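# Put bottles on ledges matching their cap colours

## Task

Move every bottle so it stands upright on the wall ledge whose label strip has the same colour as that bottle's cap, with the bottle's entire base resting on that ledge.

## Robot and tools

Robot: two seven-joint arms, left_arm and right_arm, each ending in a two-finger gripper. Both face +x. left_arm sits on the +y side; this is not the same as the left of a picture. A gripper's pose does not fix its elbow, so a big wrist rotation can swing the elbow around.

Frame: one scene frame for all numbers. z = 0 is the table-level plane, 0.70 m below the arm bases, with the origin under the midpoint between them. +z is up, +x is forward. Distances are in metres and quaternions are written w, x, y, z. Reported hand positions and orientations can be off by a few centimetres, more when the arm reaches far.

Gripper axes: the fingers point along the gripper's +z and close along its y. end_effector_position is the point between the closed finger pads, just under 1 cm short of the tips. When the fingers close from wide open, the tips move about 17 mm further along +z, mostly while the gap is still over 70 mm.

Row layout, shared by execute_actions and move: 16 plain numbers, left_arm first then right_arm. Each arm gets x, y, z, qw, qx, qy, qz, opening. x, y, z and the quaternion are an absolute target pose in the scene frame, not an offset. The opening runs from -1 (closed) to +1 (fully open, 0.145 m). Give both arms' numbers in every row, even if only one arm moves. To keep an arm still, repeat its last reported pose and its current opening command; note that a 0 opening is a real command. To keep a gripper's orientation, keep sending the same quaternion rather than copying the reported one, which may have drifted. Closing fully from open takes at least about 0.5 s.

execute_actions(actions, cameras): actions is a list of actions. Each action is a list of up to 15 rows, and each row is applied for one 1/30 s control step. If fewer than 15 rows are given, the last one is held for the remaining steps. An action is rejected for both arms if any target is more than 0.6 m from that gripper's current position along any of the gripper's own axes. If the first action fails this check, or any action is malformed, the whole call is rejected. An empty list just returns the state and images. cameras selects images: omitted, null or ["all"] gives every camera, [] gives none. An unknown name invalidates the call.

move(target, speed, blend, opening_speed, blocking, cameras): target is one 16-number row, or a list of up to 15 rows, all absolute poses. There is no 0.6 m check here. Each gripper moves in a straight line from its Hand target, turning the shorter way. All paths end together and never last beyond 10 s. speed is in m/s, from 0.002 to 1.1, default 0.25; rotation is capped at twice that value in rad/s. It can be one number or one per target. blend is in metres, one value or one per target, and rounds the corners at intermediate targets. opening_speed is in units of the -1..1 scale per second, at least 0.2. The first target's openings are sent at the start. Later targets' openings are applied on arrival, after everything comes to rest. blocking=false returns after about 0.5 s while the motion continues, and a new move then replaces the running one. Paths ignore obstacles and the other arm. Faster moves make the gripper lag, stray and hit harder, and a target set well past a contact presses harder. The extra result line "move:" tells how it ended: done, off_target, moving, held, fault. It also names limits: paced means the sent pose was clipped, held means a check withheld steps. An arm the line does not name finished within 3 mm and 2 degrees. Neither done nor off_target tells you about contact.

wait(seconds, cameras): seconds from 0 to 10. The arms hold their last commands, and a running move carries on. stop(cameras): brakes a running move to rest; a fast move needs more room to stop. zoom_image(camera, region): camera is cam_high or cam_low. region is [x0, y0, x1, y1] in image pixels from the top-left corner, at most 504 by 504. It only works on a camera included in the newest images. read_manual(section): gives the URDF licence texts. finished_scene(scene): ends the current scene (give its number) and cannot be undone. The goal must still hold without the robot.

Controller behaviour: each step limits the commanded orientation to within 32 degrees of the measured one. The controller favours position when it cannot reach both. One action may not get all the way to the target. Hand target in each result shows where the arm is now being driven, so send the remainder next. A clearance check may stop an arm nearing the other arm's forearm. It does not protect grippers or wrist cameras from hitting each other.

Results: end_effector_position and end_effector_quat_wxyz for each arm; Hand target; Tool commands; grip_measured (on the -1..1 scale); Joint positions, whose last entry is the finger gap in metres; Joint velocities ("within noise" means still); and Joint torques. Torque entries 3 and 4 wrap at ±28 N m and carry offsets and noise. execute_actions results also list some step positions. Images come from cam_high and cam_low, each 896x504.

Gripping: to hold an object, keep commanding an opening clearly below grip_measured; a lower value squeezes harder, up to about 10 N per pad. Closing fast can press too hard.

Avoid: knocking or dropping anything out of the work area, letting go of a bottle while it is moving, slamming or pressing hard, and any contact between the two arms, including one gripper closing on the other's fingers. Also avoid heating the motors by holding loads, leaving an arm stretched out, or pushing toward poses it cannot reach. A MOTOR HOT line appears at 85 °C. At 100 °C an OVER-TEMPERATURE FAULT stops that arm for 30 to 60 s or more. Loose objects may occasionally be nudged by outside pushes.

Each tool is called after "Call:" by a JSON object that holds its "method" and its "body".

## Session

Call:
{"method": "execute_actions", "body": {"actions": []}}

Call:
{"method": "zoom_image", "body": {"camera": "cam_high", "region": [420, 180, 680, 420]}}

Call:
{"method": "zoom_image", "body": {"camera": "cam_low", "region": [330, 120, 640, 400]}}

Scene clock: 0.00 s.
left_arm: end_effector_position=(+0.2239, +0.1828, +0.6144) grip_measured=+1.00 end_effector_quat_wxyz=(-0.319, +0.395, -0.515, +0.691) | right_arm: end_effector_position=(+0.4009, -0.1655, +0.3728) grip_measured=+1.00 end_effector_quat_wxyz=(+0.260, +0.265, +0.837, +0.401)
Joint positions: left_arm=[-1.106 0.942 0.535 2.339 -0.48 -0.199 -0.367 0.145] | right_arm=[0.583 0.619 -0.841 0.925 -1.182 -0.496 -0.047 0.145]
Joint velocities: within noise
Joint torques (N m): no reading
Motor temperatures (°C): left_arm=[21 21 22 21 21 23 21] | right_arm=[20 22 22 19 20 19 21]
Hand target: left_arm +0.2239, +0.1828, +0.6144; -0.319, +0.395, -0.515, +0.691 | right_arm +0.4009, -0.1655, +0.3728; +0.260, +0.265, +0.837, +0.401
Tool commands: left_gripper/opening=+1.0 right_gripper/opening=+1.0

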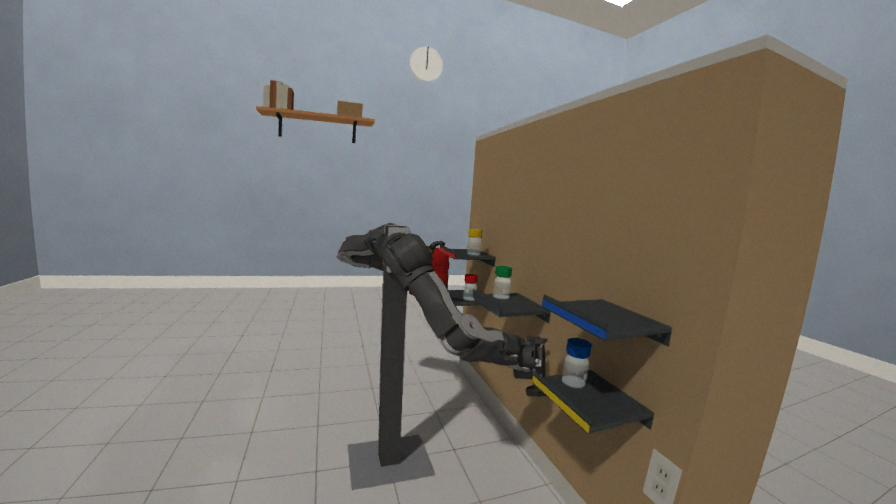

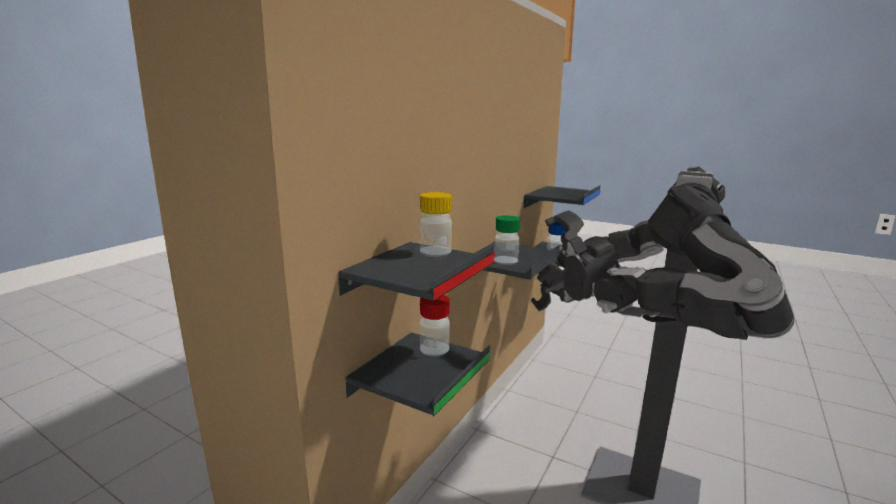

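Scaled by 1.938 from the camera's 896x504 image, which has a finer 1280x720 frame.

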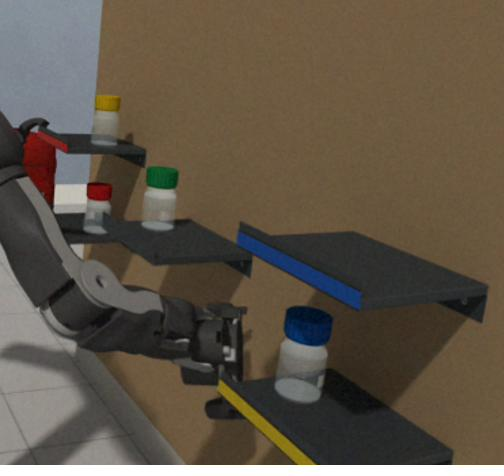

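Scaled by 1.626 from the camera's 896x504 image, which has a finer 1280x720 frame.

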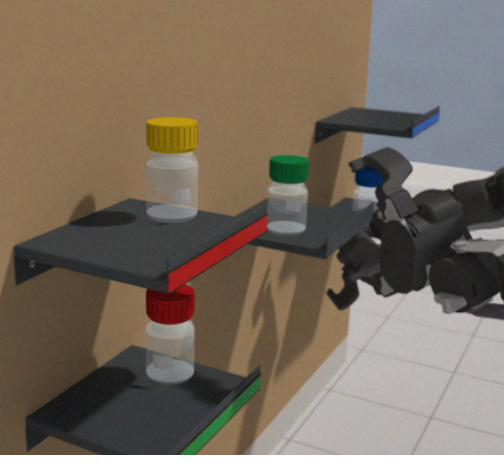

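Call:
{"method": "move", "body": {"target": [[0.215,0.20,0.61,0,0.7071,0,0.7071,0.4,0.27,-0.20,0.36,0.260,0.265,0.837,0.401,1],[0.22,0.28,0.63,0,0.7071,0,0.7071,0.4,0.22,-0.25,0.43,0,0.7071,0,0.7071,0.4],[0.25,0.347,0.70,0,0.7071,0,0.7071,0.4,0.23,-0.35,0.52,0,0.7071,0,0.7071,0.4]], "speed": 0.2}}

Call:
{"method": "zoom_image", "body": {"camera": "cam_high", "region": [420, 200, 680, 440]}}

Call:
{"method": "zoom_image", "body": {"camera": "cam_low", "region": [400, 160, 640, 380]}}

Scene clock: 68.53 s.
left_arm: end_effector_position=(+0.2202, +0.2790, +0.6307) grip_measured=+0.40 end_effector_quat_wxyz=(+0.001, +0.706, +0.000, +0.709) | right_arm: end_effector_position=(+0.2197, -0.2502, +0.4293) grip_measured=+0.40 end_effector_quat_wxyz=(+0.001, +0.708, +0.001, +0.706)
Joint positions: left_arm=[-1.409 0.79 1.016 2.424 1.159 -0.198 -0.144 0.105] | right_arm=[-0.589 0.9 -0.429 1.691 0.536 -0.783 -0.522 0.105]
Joint velocities: within noise
Joint torques (N m): left_arm=[-0.99 0.59 2.36 1.8 0.12 -0.53 0.23] | right_arm=[0.04 3.55 2.7 3.03 -0.05 -0.43 0.18]
Motor temperatures (°C): left_arm=[21 21 23 22 21 23 21] | right_arm=[22 23 23 19 20 19 21]
Hand target: left_arm +0.2200, +0.2799, +0.6300; +0.000, +0.707, +0.000, +0.707 | right_arm +0.2200, -0.2501, +0.4300; +0.000, +0.707, +0.000, +0.707
Off the commanded pose: left_arm 0.102 m, 0 deg | right_arm 0.135 m, 0 deg.
joint sent to its limit (left arm) — joint 1 (shoulder pitch), lower limit.
joint sent to its limit (right arm) — joint 6 (wrist pitch), lower limit.
move: off_target (left_arm, right_arm; path cut at 10 s); path passed 2 of 3 targets

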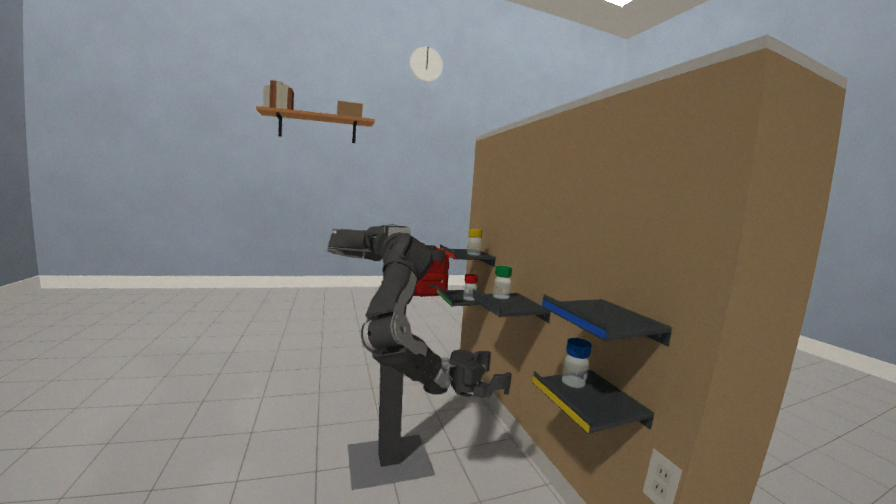

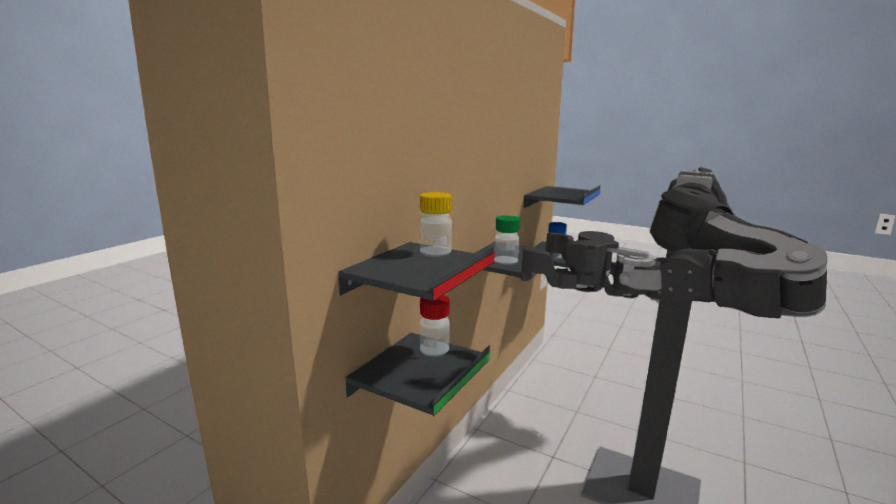

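Scaled by 1.938 from the camera's 896x504 image, which has a finer 1280x720 frame.

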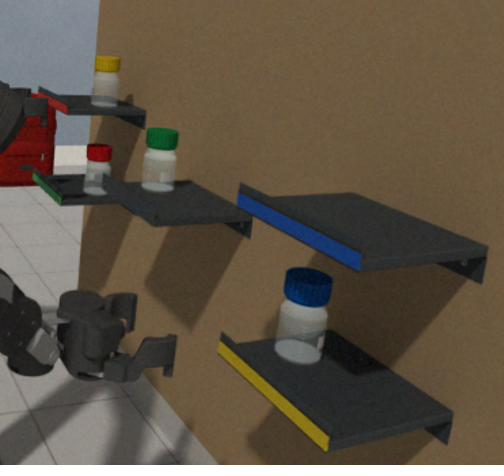

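Scaled by 2.100 from the camera's 896x504 image, which has a finer 1280x720 frame.

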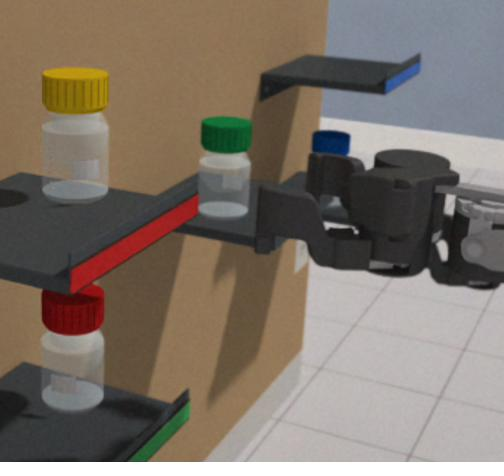

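Call:
{"method": "move", "body": {"target": [[0.25,0.347,0.695,0,0.7071,0,0.7071,0.4,0.23,-0.352,0.515,0,0.7071,0,0.7071,0.4],[0.31,0.347,0.695,0,0.7071,0,0.7071,0.4,0.31,-0.352,0.515,0,0.7071,0,0.7071,0.4]], "speed": [0.2,0.12]}}

Call:
{"method": "zoom_image", "body": {"camera": "cam_high", "region": [520, 300, 660, 430]}}

Call:
{"method": "zoom_image", "body": {"camera": "cam_low", "region": [400, 160, 600, 380]}}

Call:
{"method": "zoom_image", "body": {"camera": "cam_low", "region": [520, 180, 620, 270]}}

Scene clock: 82.23 s.
left_arm: end_effector_position=(+0.3103, +0.3455, +0.6973) grip_measured=+0.40 end_effector_quat_wxyz=(+0.001, +0.705, -0.004, +0.709) | right_arm: end_effector_position=(+0.3107, -0.3530, +0.5177) grip_measured=+0.40 end_effector_quat_wxyz=(+0.002, +0.704, -0.002, +0.710)
Joint positions: left_arm=[-1.408 1.251 1.45 1.961 1.533 0.046 -0.066 0.105] | right_arm=[-0.471 1.289 -0.163 1.585 1.25 -0.631 -0.078 0.105]
Joint velocities: within noise
Joint torques (N m): left_arm=[1.96 1.07 2.35 0.44 0.16 -0.7 -0.05] | right_arm=[2.44 6.34 2.63 1.2 0.01 -0.31 0.15]
Motor temperatures (°C): left_arm=[21 21 23 22 21 24 21] | right_arm=[21 23 23 19 20 19 21]
Hand target: left_arm +0.3100, +0.3469, +0.6949; +0.000, +0.707, +0.000, +0.707 | right_arm +0.3100, -0.3520, +0.5151; +0.000, +0.707, +0.000, +0.707
Off the commanded pose: left_arm 0.003 m, 1 deg | right_arm 0.003 m, 1 deg.
move: done

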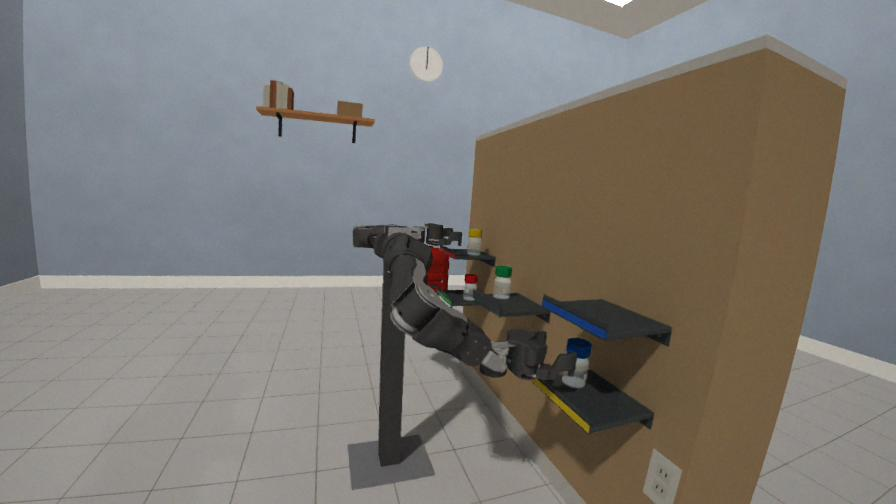

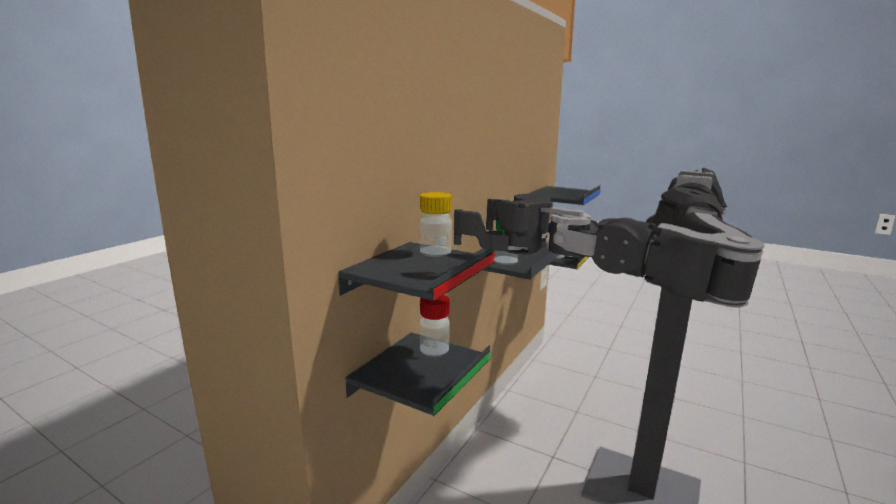

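Scaled by 3.600 from the camera's 896x504 image, which has a finer 1280x720 frame.

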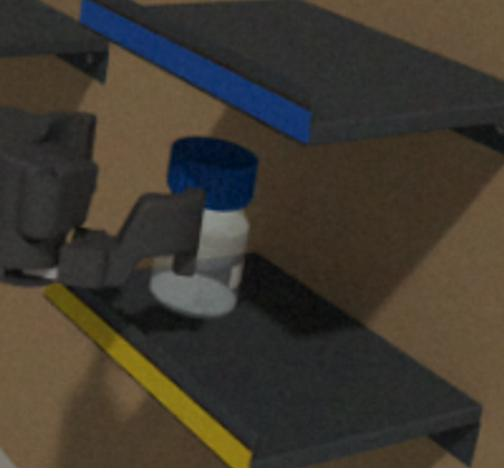

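Scaled by 2.291 from the camera's 896x504 image, which has a finer 1280x720 frame.

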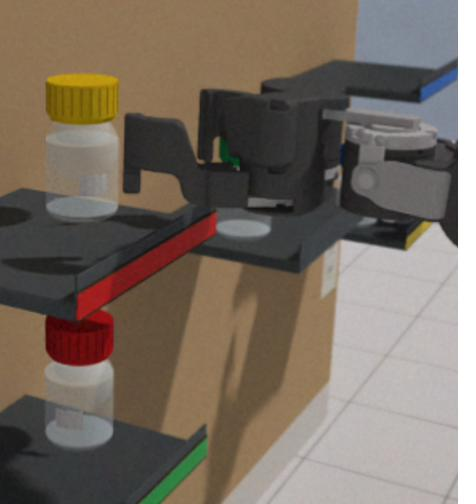

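Scaled by 5.040 from the camera's 896x504 image, which has a finer 1280x720 frame.

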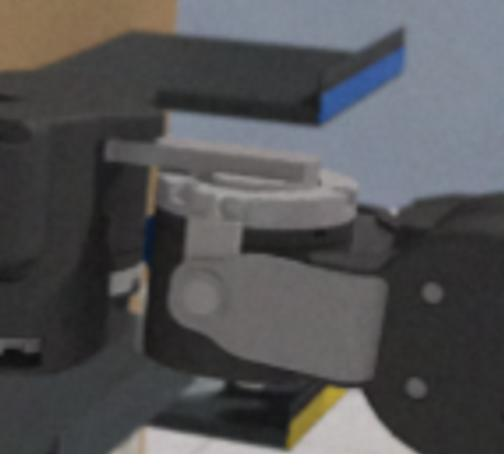

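Call:
{"method": "move", "body": {"target": [[0.31,0.356,0.685,0,0.7071,0,0.7071,0.4,0.32,-0.352,0.51,0,0.7071,0,0.7071,0.4],[0.374,0.356,0.685,0,0.7071,0,0.7071,0.4,0.38,-0.352,0.51,0,0.7071,0,0.7071,0.4]], "speed": 0.08}}

Call:
{"method": "zoom_image", "body": {"camera": "cam_high", "region": [520, 300, 660, 430]}}

Call:
{"method": "zoom_image", "body": {"camera": "cam_low", "region": [400, 180, 520, 290]}}

Call:
{"method": "zoom_image", "body": {"camera": "cam_high", "region": [420, 210, 520, 280]}}

Scene clock: 130.60 s.
left_arm: end_effector_position=(+0.3745, +0.3546, +0.6881) grip_measured=+0.40 end_effector_quat_wxyz=(+0.001, +0.705, -0.003, +0.710) | right_arm: end_effector_position=(+0.3805, -0.3534, +0.5133) grip_measured=+0.40 end_effector_quat_wxyz=(+0.002, +0.703, -0.003, +0.711)
Joint positions: left_arm=[-1.407 1.553 1.365 1.671 1.561 -0.049 -0.077 0.105] | right_arm=[0.143 1.052 -0.434 1.295 1.12 -0.375 0.033 0.105]
Joint velocities: within noise
Joint torques (N m): left_arm=[4.31 1.04 2.43 0.23 0.16 -0.7 -0.01] | right_arm=[3.92 6.55 2.82 1.7 0.06 -0.31 0.16]
Motor temperatures (°C): left_arm=[21 21 24 21 21 24 21] | right_arm=[21 24 22 19 20 20 21]
Hand target: left_arm +0.3740, +0.3559, +0.6850; +0.000, +0.707, +0.000, +0.707 | right_arm +0.3800, -0.3519, +0.5099; +0.000, +0.707, +0.000, +0.707
Off the commanded pose: left_arm 0.003 m, 1 deg | right_arm 0.004 m, 1 deg.
joint sent to its limit (left arm) — joint 1 (shoulder pitch), lower limit. The joint targets still meet the commanded pose.
move: off_target (right_arm)

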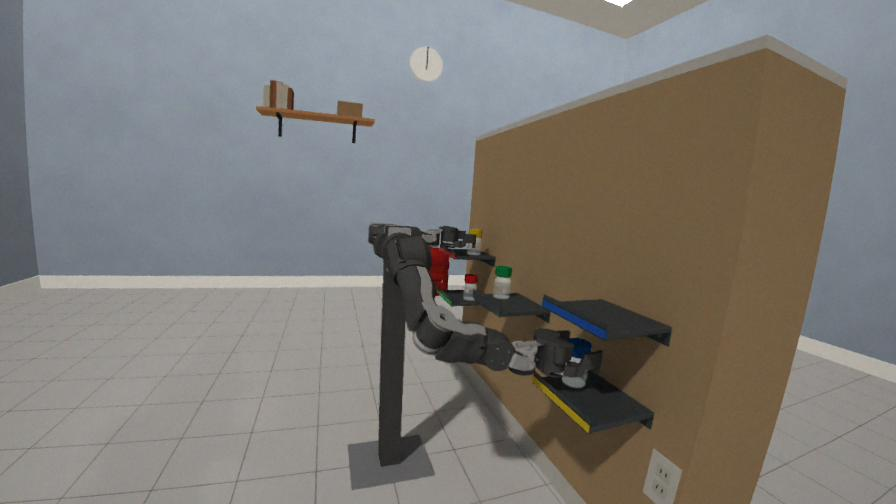

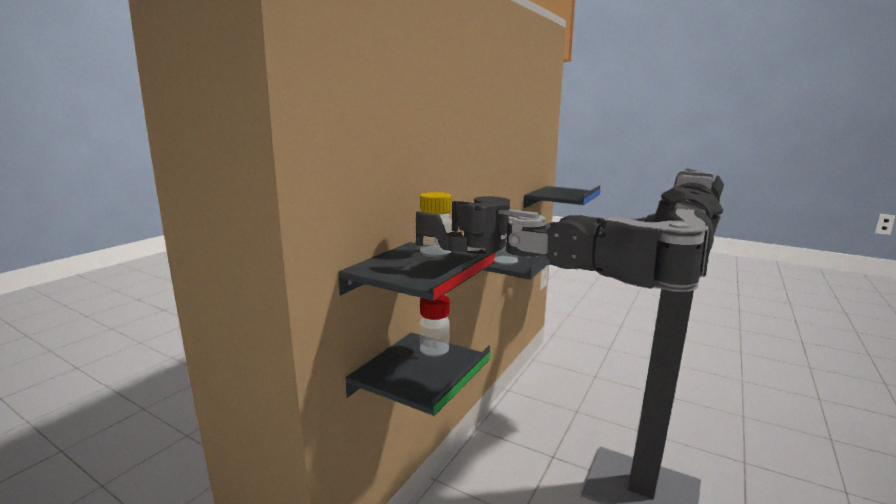

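Scaled by 3.600 from the camera's 896x504 image, which has a finer 1280x720 frame.

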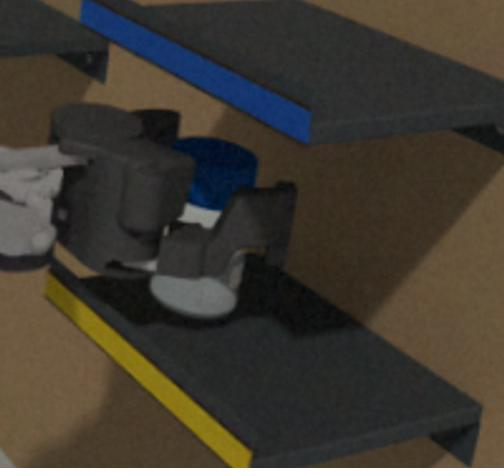

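Scaled by 4.200 from the camera's 896x504 image, which has a finer 1280x720 frame.

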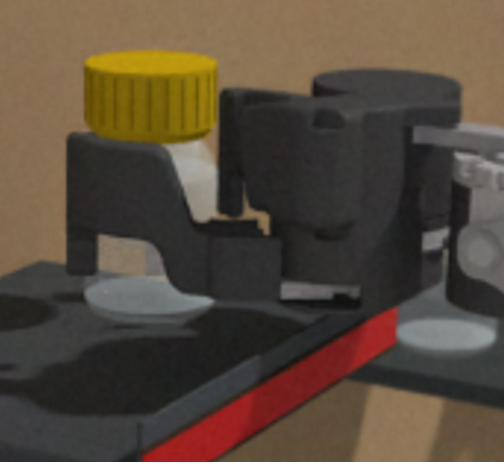

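Scaled by 5.040 from the camera's 896x504 image, which has a finer 1280x720 frame.

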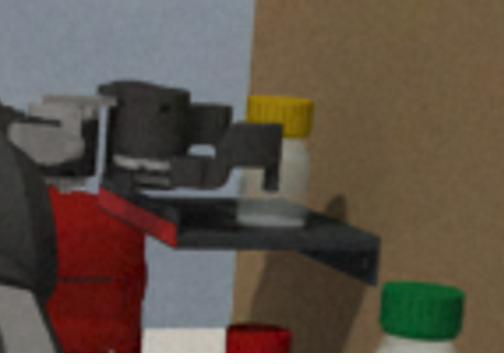

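Call:
{"method": "move", "body": {"target": [0.380,0.356,0.685,0,0.7071,0,0.7071,-0.6,0.381,-0.352,0.51,0,0.7071,0,0.7071,-0.6], "speed": 0.08, "opening_speed": 0.6}}

Call:
{"method": "zoom_image", "body": {"camera": "cam_high", "region": [520, 300, 660, 430]}}

Call:
{"method": "zoom_image", "body": {"camera": "cam_low", "region": [400, 180, 520, 290]}}

Scene clock: 148.40 s.
left_arm: end_effector_position=(+0.3800, +0.3549, +0.6881) grip_measured=-0.31 end_effector_quat_wxyz=(+0.002, +0.704, -0.002, +0.710) | right_arm: end_effector_position=(+0.3810, -0.3533, +0.5126) grip_measured=-0.32 end_effector_quat_wxyz=(+0.002, +0.704, -0.001, +0.710)
Joint positions: left_arm=[-1.407 1.578 1.361 1.646 1.567 -0.054 -0.077 0.052] | right_arm=[0.146 1.049 -0.434 1.29 1.115 -0.372 0.037 0.052]
Joint velocities: within noise
Joint torques (N m): left_arm=[4.52 1.54 2.58 0.05 0.13 -0.7 -0.03] | right_arm=[4 6.13 3.11 1.66 0.11 -0.31 0.1]
Motor temperatures (°C): left_arm=[21 21 24 21 21 24 21] | right_arm=[21 24 23 19 20 20 21]
Hand target: left_arm +0.3800, +0.3560, +0.6850; +0.000, +0.707, +0.000, +0.707 | right_arm +0.3810, -0.3520, +0.5100; +0.000, +0.707, +0.000, +0.707
Off the commanded pose: left_arm 0.003 m, 1 deg | right_arm 0.003 m, 1 deg.
joint sent to its limit (left arm) — joint 1 (shoulder pitch), lower limit. The joint targets still meet the commanded pose.
move: done

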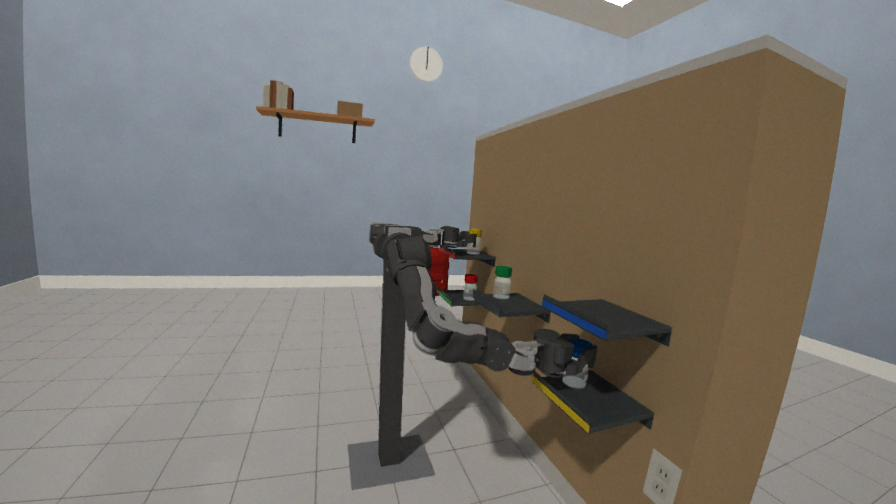

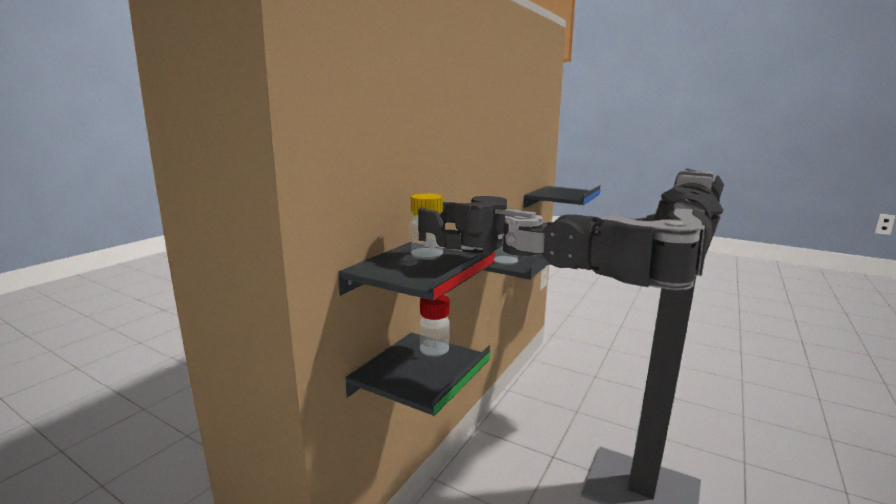

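Scaled by 3.600 from the camera's 896x504 image, which has a finer 1280x720 frame.

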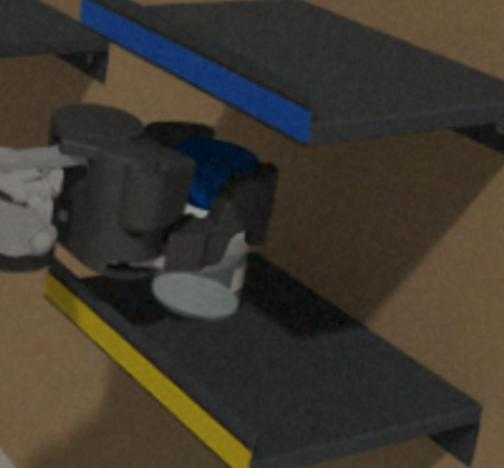

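Scaled by 4.200 from the camera's 896x504 image, which has a finer 1280x720 frame.

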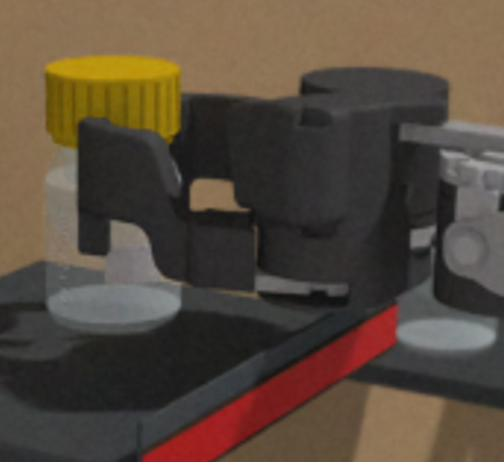

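Call:
{"method": "move", "body": {"target": [[0.380,0.356,0.685,0,0.7071,0,0.7071,0.1,0.381,-0.352,0.51,0,0.7071,0,0.7071,0.1],[0.391,0.356,0.685,0,0.7071,0,0.7071,0.1,0.392,-0.352,0.51,0,0.7071,0,0.7071,0.1],[0.391,0.356,0.685,0,0.7071,0,0.7071,-0.6,0.392,-0.352,0.51,0,0.7071,0,0.7071,-0.6]], "speed": 0.08, "opening_speed": 0.8}}

Call:
{"method": "zoom_image", "body": {"camera": "cam_low", "region": [400, 180, 520, 290]}}

Scene clock: 179.57 s.
left_arm: end_effector_position=(+0.3910, +0.3553, +0.6882) grip_measured=-0.24 end_effector_quat_wxyz=(+0.001, +0.704, -0.001, +0.710) | right_arm: end_effector_position=(+0.3921, -0.3538, +0.5130) grip_measured=-0.58 end_effector_quat_wxyz=(+0.003, +0.704, -0.002, +0.710)
Joint positions: left_arm=[-1.407 1.629 1.354 1.594 1.578 -0.062 -0.077 0.057] | right_arm=[0.217 1.011 -0.452 1.236 1.092 -0.344 0.057 0.032]
Joint velocities: within noise
Joint torques (N m): left_arm=[4.92 1.6 2.58 0.05 0.13 -0.7 0.01] | right_arm=[4.23 6.05 2.91 1.78 0.13 -0.32 0.14]
Motor temperatures (°C): left_arm=[22 21 24 21 21 25 21] | right_arm=[22 25 23 19 20 20 21]
Hand target: left_arm +0.3910, +0.3560, +0.6850; +0.000, +0.707, +0.000, +0.707 | right_arm +0.3920, -0.3520, +0.5101; +0.000, +0.707, +0.000, +0.707
Off the commanded pose: left_arm 0.003 m, 0 deg | right_arm 0.003 m, 1 deg.
joint sent to its limit (left arm) — joint 1 (shoulder pitch), lower limit. The joint targets still meet the commanded pose.
move: done; target 3's new opening was sent with right_arm's hand 0.004 m and 1 deg from that target

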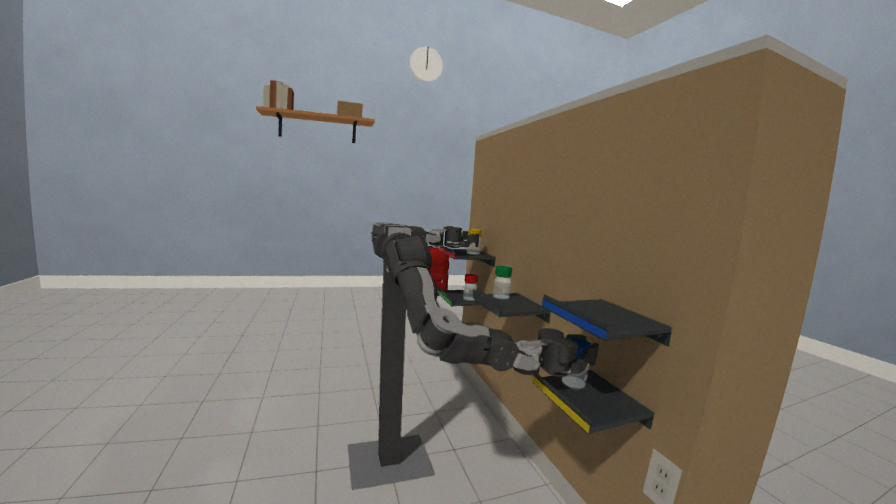

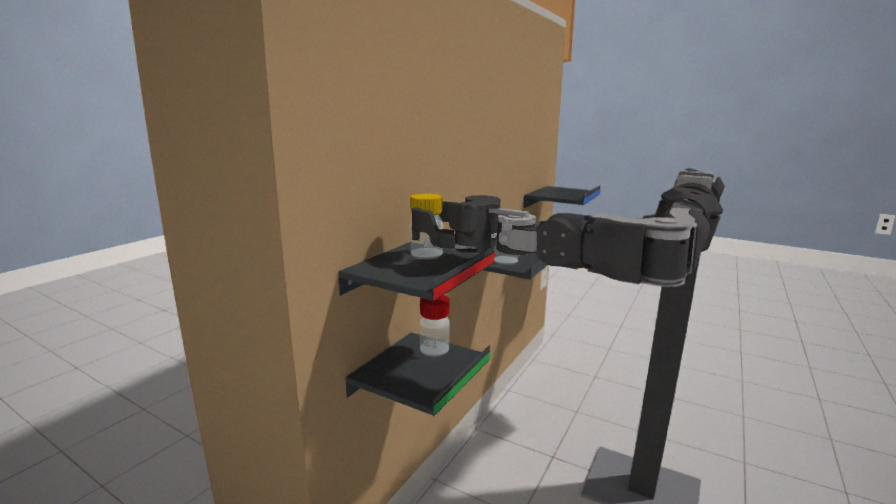

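Scaled by 4.200 from the camera's 896x504 image, which has a finer 1280x720 frame.

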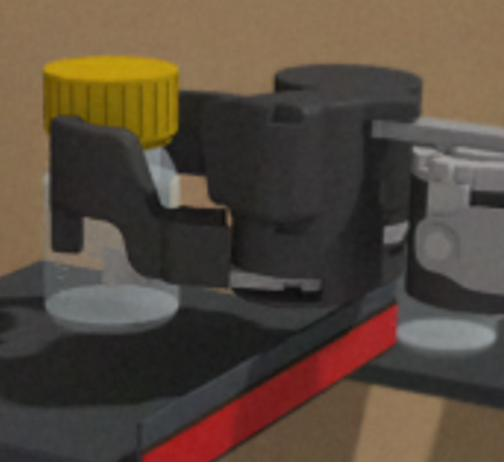

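Call:
{"method": "zoom_image", "body": {"camera": "cam_high", "region": [530, 310, 630, 410]}}

Scaled by 5.040 from the camera's 896x504 image, which has a finer 1280x720 frame.

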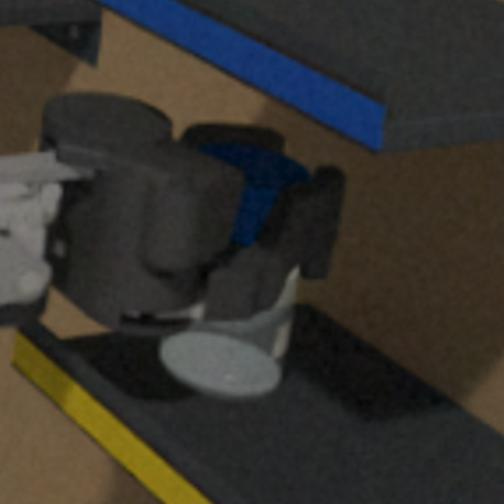

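Call:
{"method": "move", "body": {"target": [[0.391,0.356,0.685,0,0.7071,0,0.7071,-0.6,0.392,-0.352,0.51,0,0.7071,0,0.7071,0.1],[0.391,0.356,0.73,0,0.7071,0,0.7071,-0.6,0.370,-0.352,0.51,0,0.7071,0,0.7071,0.1],[0.391,0.356,0.73,0,0.7071,0,0.7071,-0.6,0.370,-0.352,0.51,0,0.7071,0,0.7071,-0.6]], "speed": 0.08, "opening_speed": 0.8}}

Call:
{"method": "zoom_image", "body": {"camera": "cam_high", "region": [530, 310, 630, 410]}}

Call:
{"method": "zoom_image", "body": {"camera": "cam_low", "region": [400, 150, 520, 290]}}

Scene clock: 201.20 s.
left_arm: end_effector_position=(+0.3909, +0.3556, +0.7273) grip_measured=-0.24 end_effector_quat_wxyz=(+0.000, +0.711, -0.002, +0.703) | right_arm: end_effector_position=(+0.3697, -0.3510, +0.5078) grip_measured=-0.24 end_effector_quat_wxyz=(-0.001, +0.710, +0.002, +0.705)
Joint positions: left_arm=[-1.36 1.637 1.497 1.584 1.585 0.147 -0.077 0.057] | right_arm=[0.073 1.08 -0.416 1.337 1.133 -0.393 0.025 0.057]
Joint velocities: within noise
Joint torques (N m): left_arm=[5.26 2.02 4.7 0.01 0.13 -0.86 0.01] | right_arm=[3.68 7.58 4.68 2.24 0.2 -0.56 -0.09]
Motor temperatures (°C): left_arm=[22 21 25 21 21 25 21] | right_arm=[22 25 23 19 20 20 21]
Hand target: left_arm +0.3909, +0.3560, +0.7301; +0.000, +0.707, +0.000, +0.707 | right_arm +0.3700, -0.3520, +0.5100; +0.000, +0.707, +0.000, +0.707
Off the commanded pose: left_arm 0.003 m, 1 deg | right_arm 0.002 m, 0 deg.
joint sent to its limit (left arm) — joint 5 (forearm roll), upper limit. The joint targets still meet the commanded pose.
move: done

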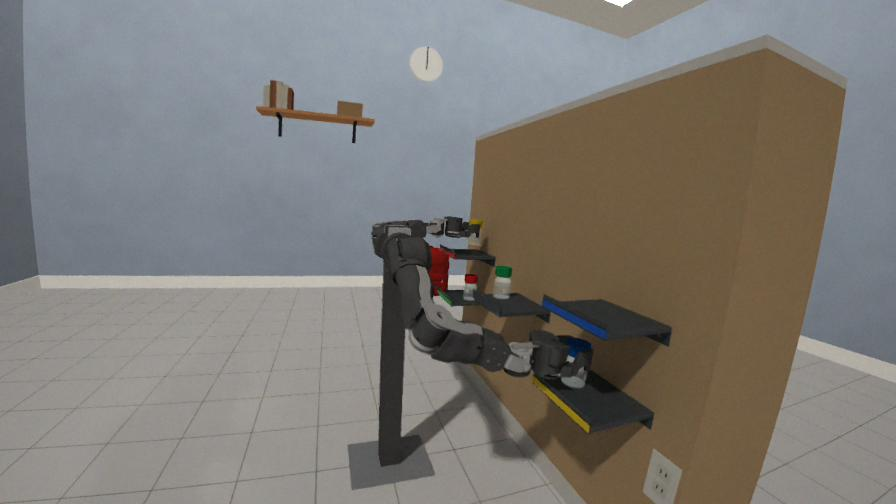

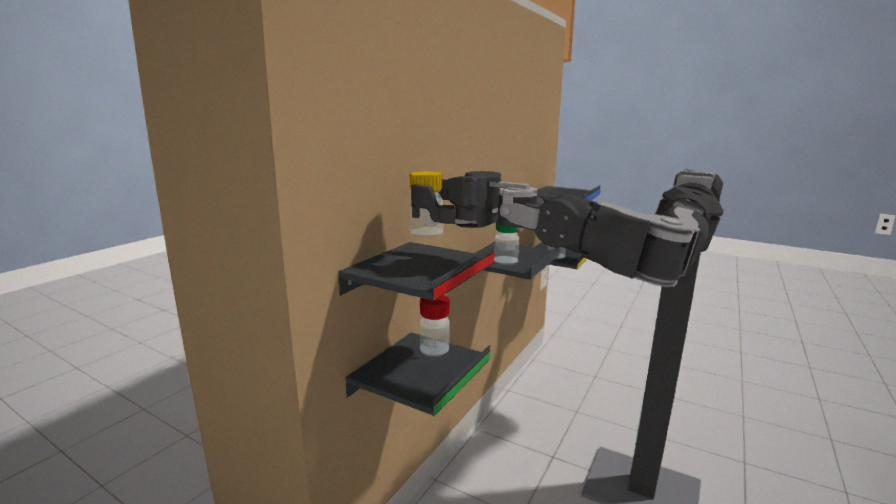

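Scaled by 5.040 from the camera's 896x504 image, which has a finer 1280x720 frame.

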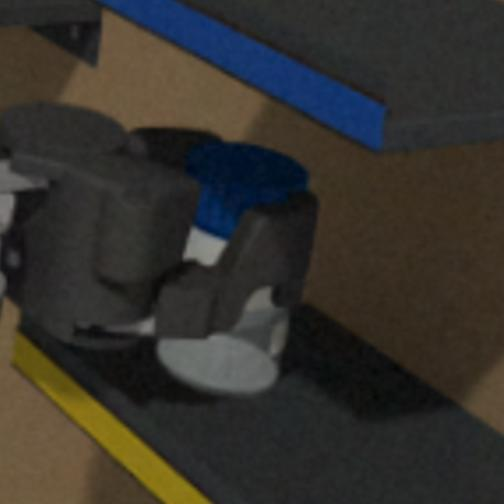

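Scaled by 3.600 from the camera's 896x504 image, which has a finer 1280x720 frame.

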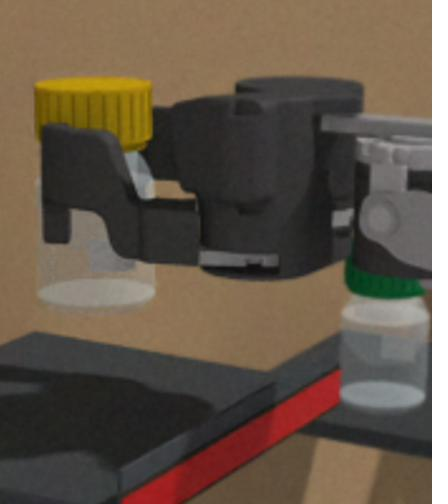

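Call:
{"method": "move", "body": {"target": [[0.27,0.345,0.73,0,0.7071,0,0.7071,-0.6,0.37,-0.352,0.55,0,0.7071,0,0.7071,-0.6],[0.25,0.25,0.68,0,0.7071,0,0.7071,-0.6,0.25,-0.355,0.55,0,0.7071,0,0.7071,-0.6],[0.285,0.09,0.66,0.1228,0.6964,-0.1228,0.6964,-0.6,0.245,-0.36,0.70,0,0.7071,0,0.7071,-0.6]], "speed": 0.13, "blend": [0.01,0.01,0]}}

Call:
{"method": "zoom_image", "body": {"camera": "cam_low", "region": [450, 120, 650, 290]}}

Call:
{"method": "zoom_image", "body": {"camera": "cam_high", "region": [430, 200, 640, 360]}}

Scene clock: 230.43 s.
left_arm: end_effector_position=(+0.2858, +0.0899, +0.6583) grip_measured=-0.24 end_effector_quat_wxyz=(+0.172, +0.653, -0.161, +0.719) | right_arm: end_effector_position=(+0.2450, -0.3607, +0.6986) grip_measured=-0.24 end_effector_quat_wxyz=(+0.002, +0.710, -0.001, +0.705)
Joint positions: left_arm=[-1.378 1.935 0.968 2.432 1.21 -0.386 -0.801 0.057] | right_arm=[-1.31 0.92 1.475 2.073 1.484 0.181 0.145 0.057]
Joint velocities: within noise
Joint torques (N m): left_arm=[4.42 1.23 2.43 1.46 -0.43 -0.76 -0.08] | right_arm=[0.57 2.02 4.21 0.75 0.28 -0.56 0.11]
Motor temperatures (°C): left_arm=[22 21 27 21 21 25 21] | right_arm=[22 25 24 19 20 20 21]
Hand target: left_arm +0.2859, +0.0900, +0.6597; +0.173, +0.650, -0.159, +0.722 | right_arm +0.2450, -0.3600, +0.7000; +0.000, +0.707, +0.000, +0.707
Off the commanded pose: left_arm 0.002 m, 9 deg | right_arm 0.002 m, 0 deg.
joint read past its limit (left arm) — joint 4 (elbow), upper limit, where the elbow is as bent as it goes.
joint sent to its limit (left arm) — joint 4 (elbow), upper limit, where the elbow is as bent as it goes. The joint targets are off in orientation, not in position.
move: off_target (left_arm)

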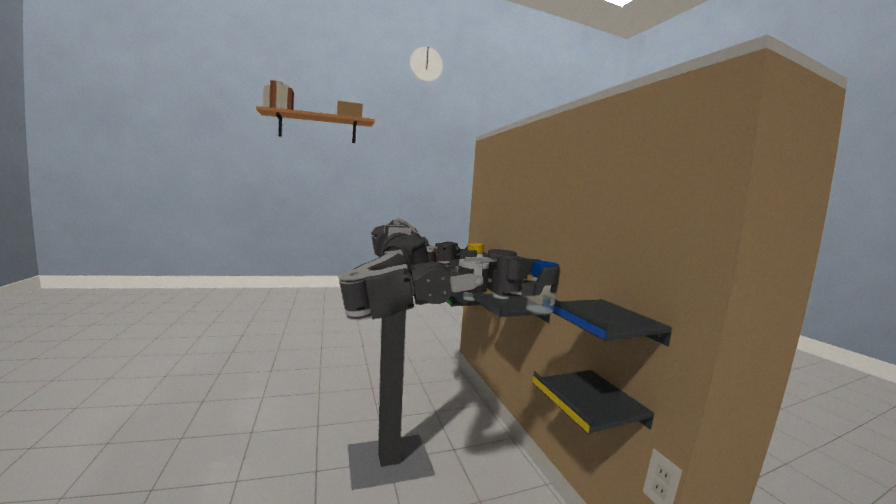

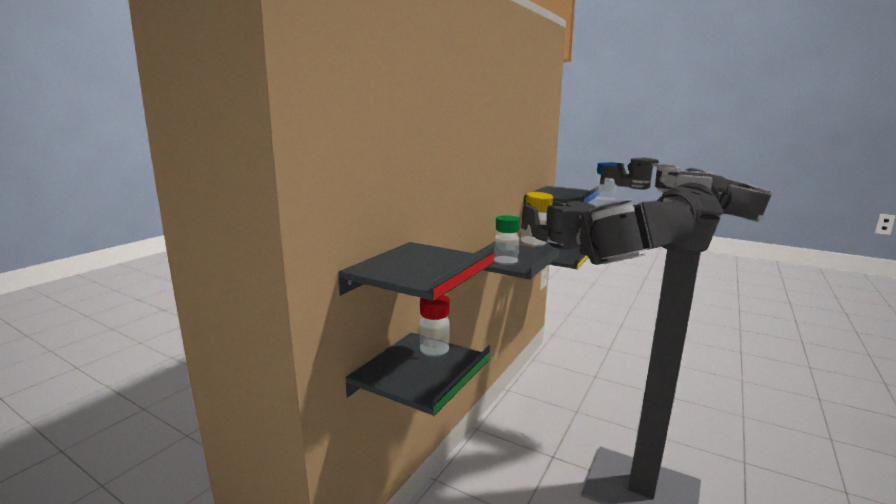

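Scaled by 2.520 from the camera's 896x504 image, which has a finer 1280x720 frame.

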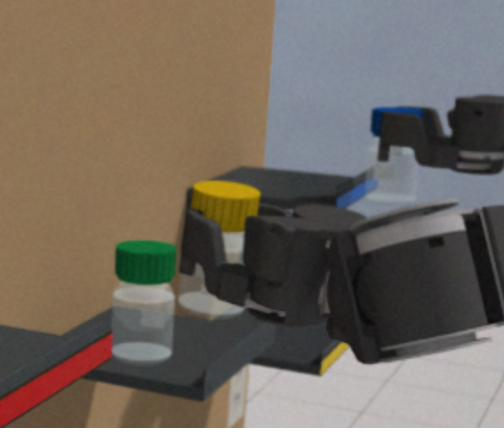

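Scaled by 2.400 from the camera's 896x504 image, which has a finer 1280x720 frame.

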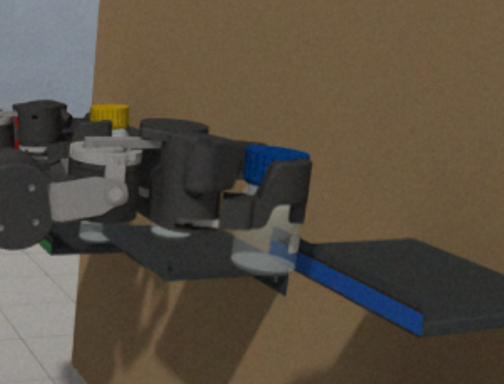

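Call:
{"method": "move", "body": {"target": [[0.30,-0.045,0.65,0.1228,0.6964,-0.1228,0.6964,-0.6,0.25,-0.36,0.737,0,0.7071,0,0.7071,-0.6],[0.362,-0.055,0.635,0.1228,0.6964,-0.1228,0.6964,-0.6,0.375,-0.36,0.737,0,0.7071,0,0.7071,-0.6]], "speed": 0.12}}

Call:
{"method": "zoom_image", "body": {"camera": "cam_low", "region": [470, 140, 620, 290]}}

Call:
{"method": "zoom_image", "body": {"camera": "cam_high", "region": [480, 210, 680, 360]}}

Scene clock: 246.73 s.
left_arm: end_effector_position=(+0.2976, +0.0412, +0.6534) grip_measured=-0.24 end_effector_quat_wxyz=(+0.289, +0.686, -0.309, +0.592) | right_arm: end_effector_position=(+0.3750, -0.3600, +0.7342) grip_measured=-0.24 end_effector_quat_wxyz=(+0.007, +0.711, +0.009, +0.703)
Joint positions: left_arm=[-1.407 2.011 1.26 2.21 1.584 -0.048 -0.192 0.057] | right_arm=[-1.059 1.57 1.244 1.632 1.559 0.197 -0.053 0.057]
Joint velocities: within noise
Joint torques (N m): left_arm=[5.42 0.67 2.28 0.43 0.1 -0.98 0.25] | right_arm=[4.07 3.86 4.72 0.29 0.12 -0.8 -0.02]
Motor temperatures (°C): left_arm=[22 21 26 21 21 25 21] | right_arm=[21 24 24 19 20 20 21]
Hand target: left_arm +0.2970, +0.0408, +0.6532; +0.293, +0.685, -0.307, +0.592 | right_arm +0.3749, -0.3601, +0.7369; +0.006, +0.706, +0.009, +0.708
Off the commanded pose: left_arm 0.117 m, 31 deg | right_arm 0.003 m, 1 deg.
joint read past its limit (left arm) — joint 2 (shoulder roll), upper limit.
joint sent to its limit (left arm) — joint 1 (shoulder pitch), lower limit; joint 2 (shoulder roll), upper limit; joint 5 (forearm roll), upper limit. The joint targets are off in position and orientation.
joint sent to its limit (right arm) — joint 5 (forearm roll), upper limit. The joint targets still meet the commanded pose.
move: off_target (left_arm); limits=paced

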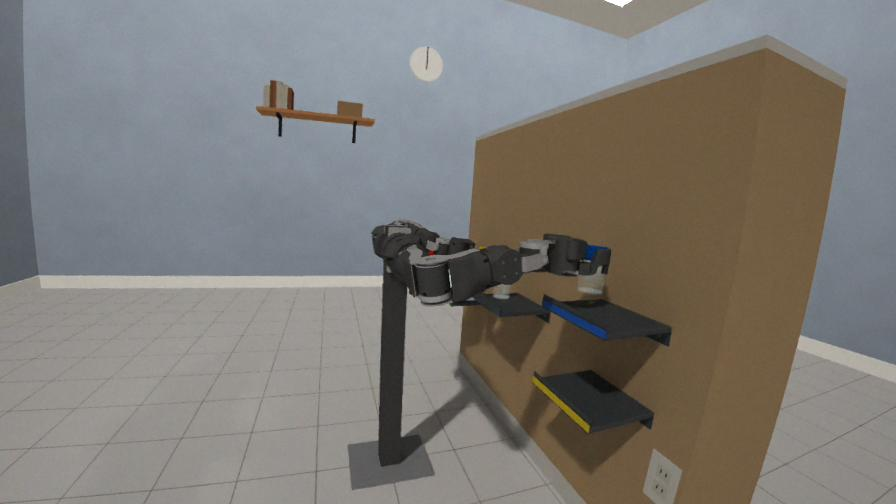

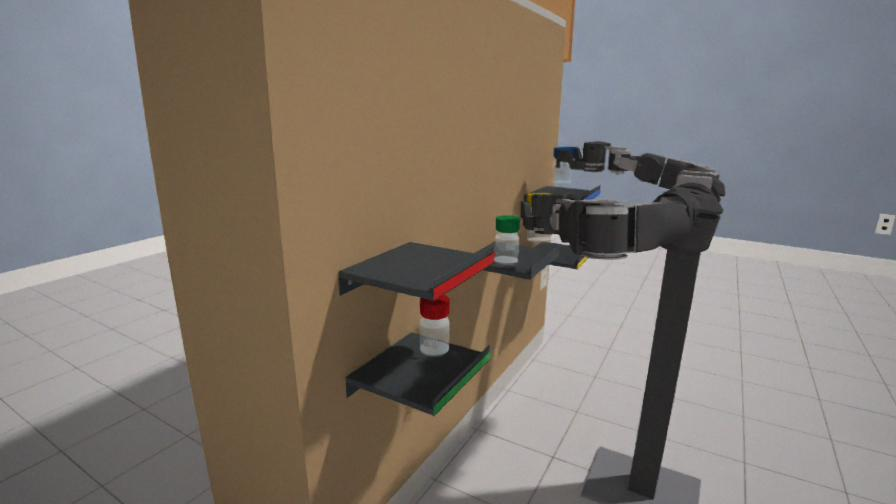

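Scaled by 3.360 from the camera's 896x504 image, which has a finer 1280x720 frame.

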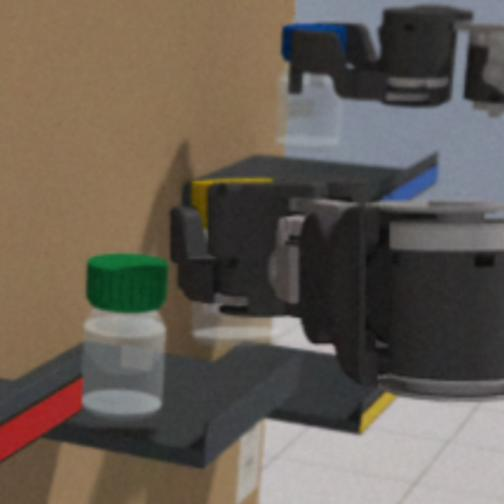

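Scaled by 2.520 from the camera's 896x504 image, which has a finer 1280x720 frame.

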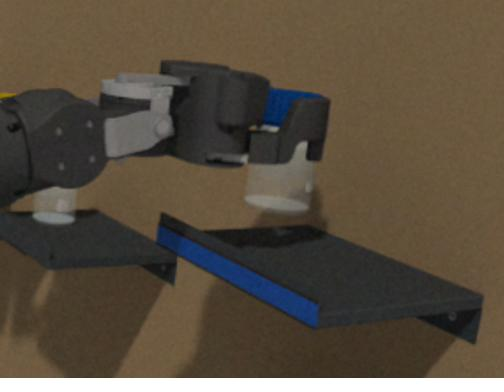

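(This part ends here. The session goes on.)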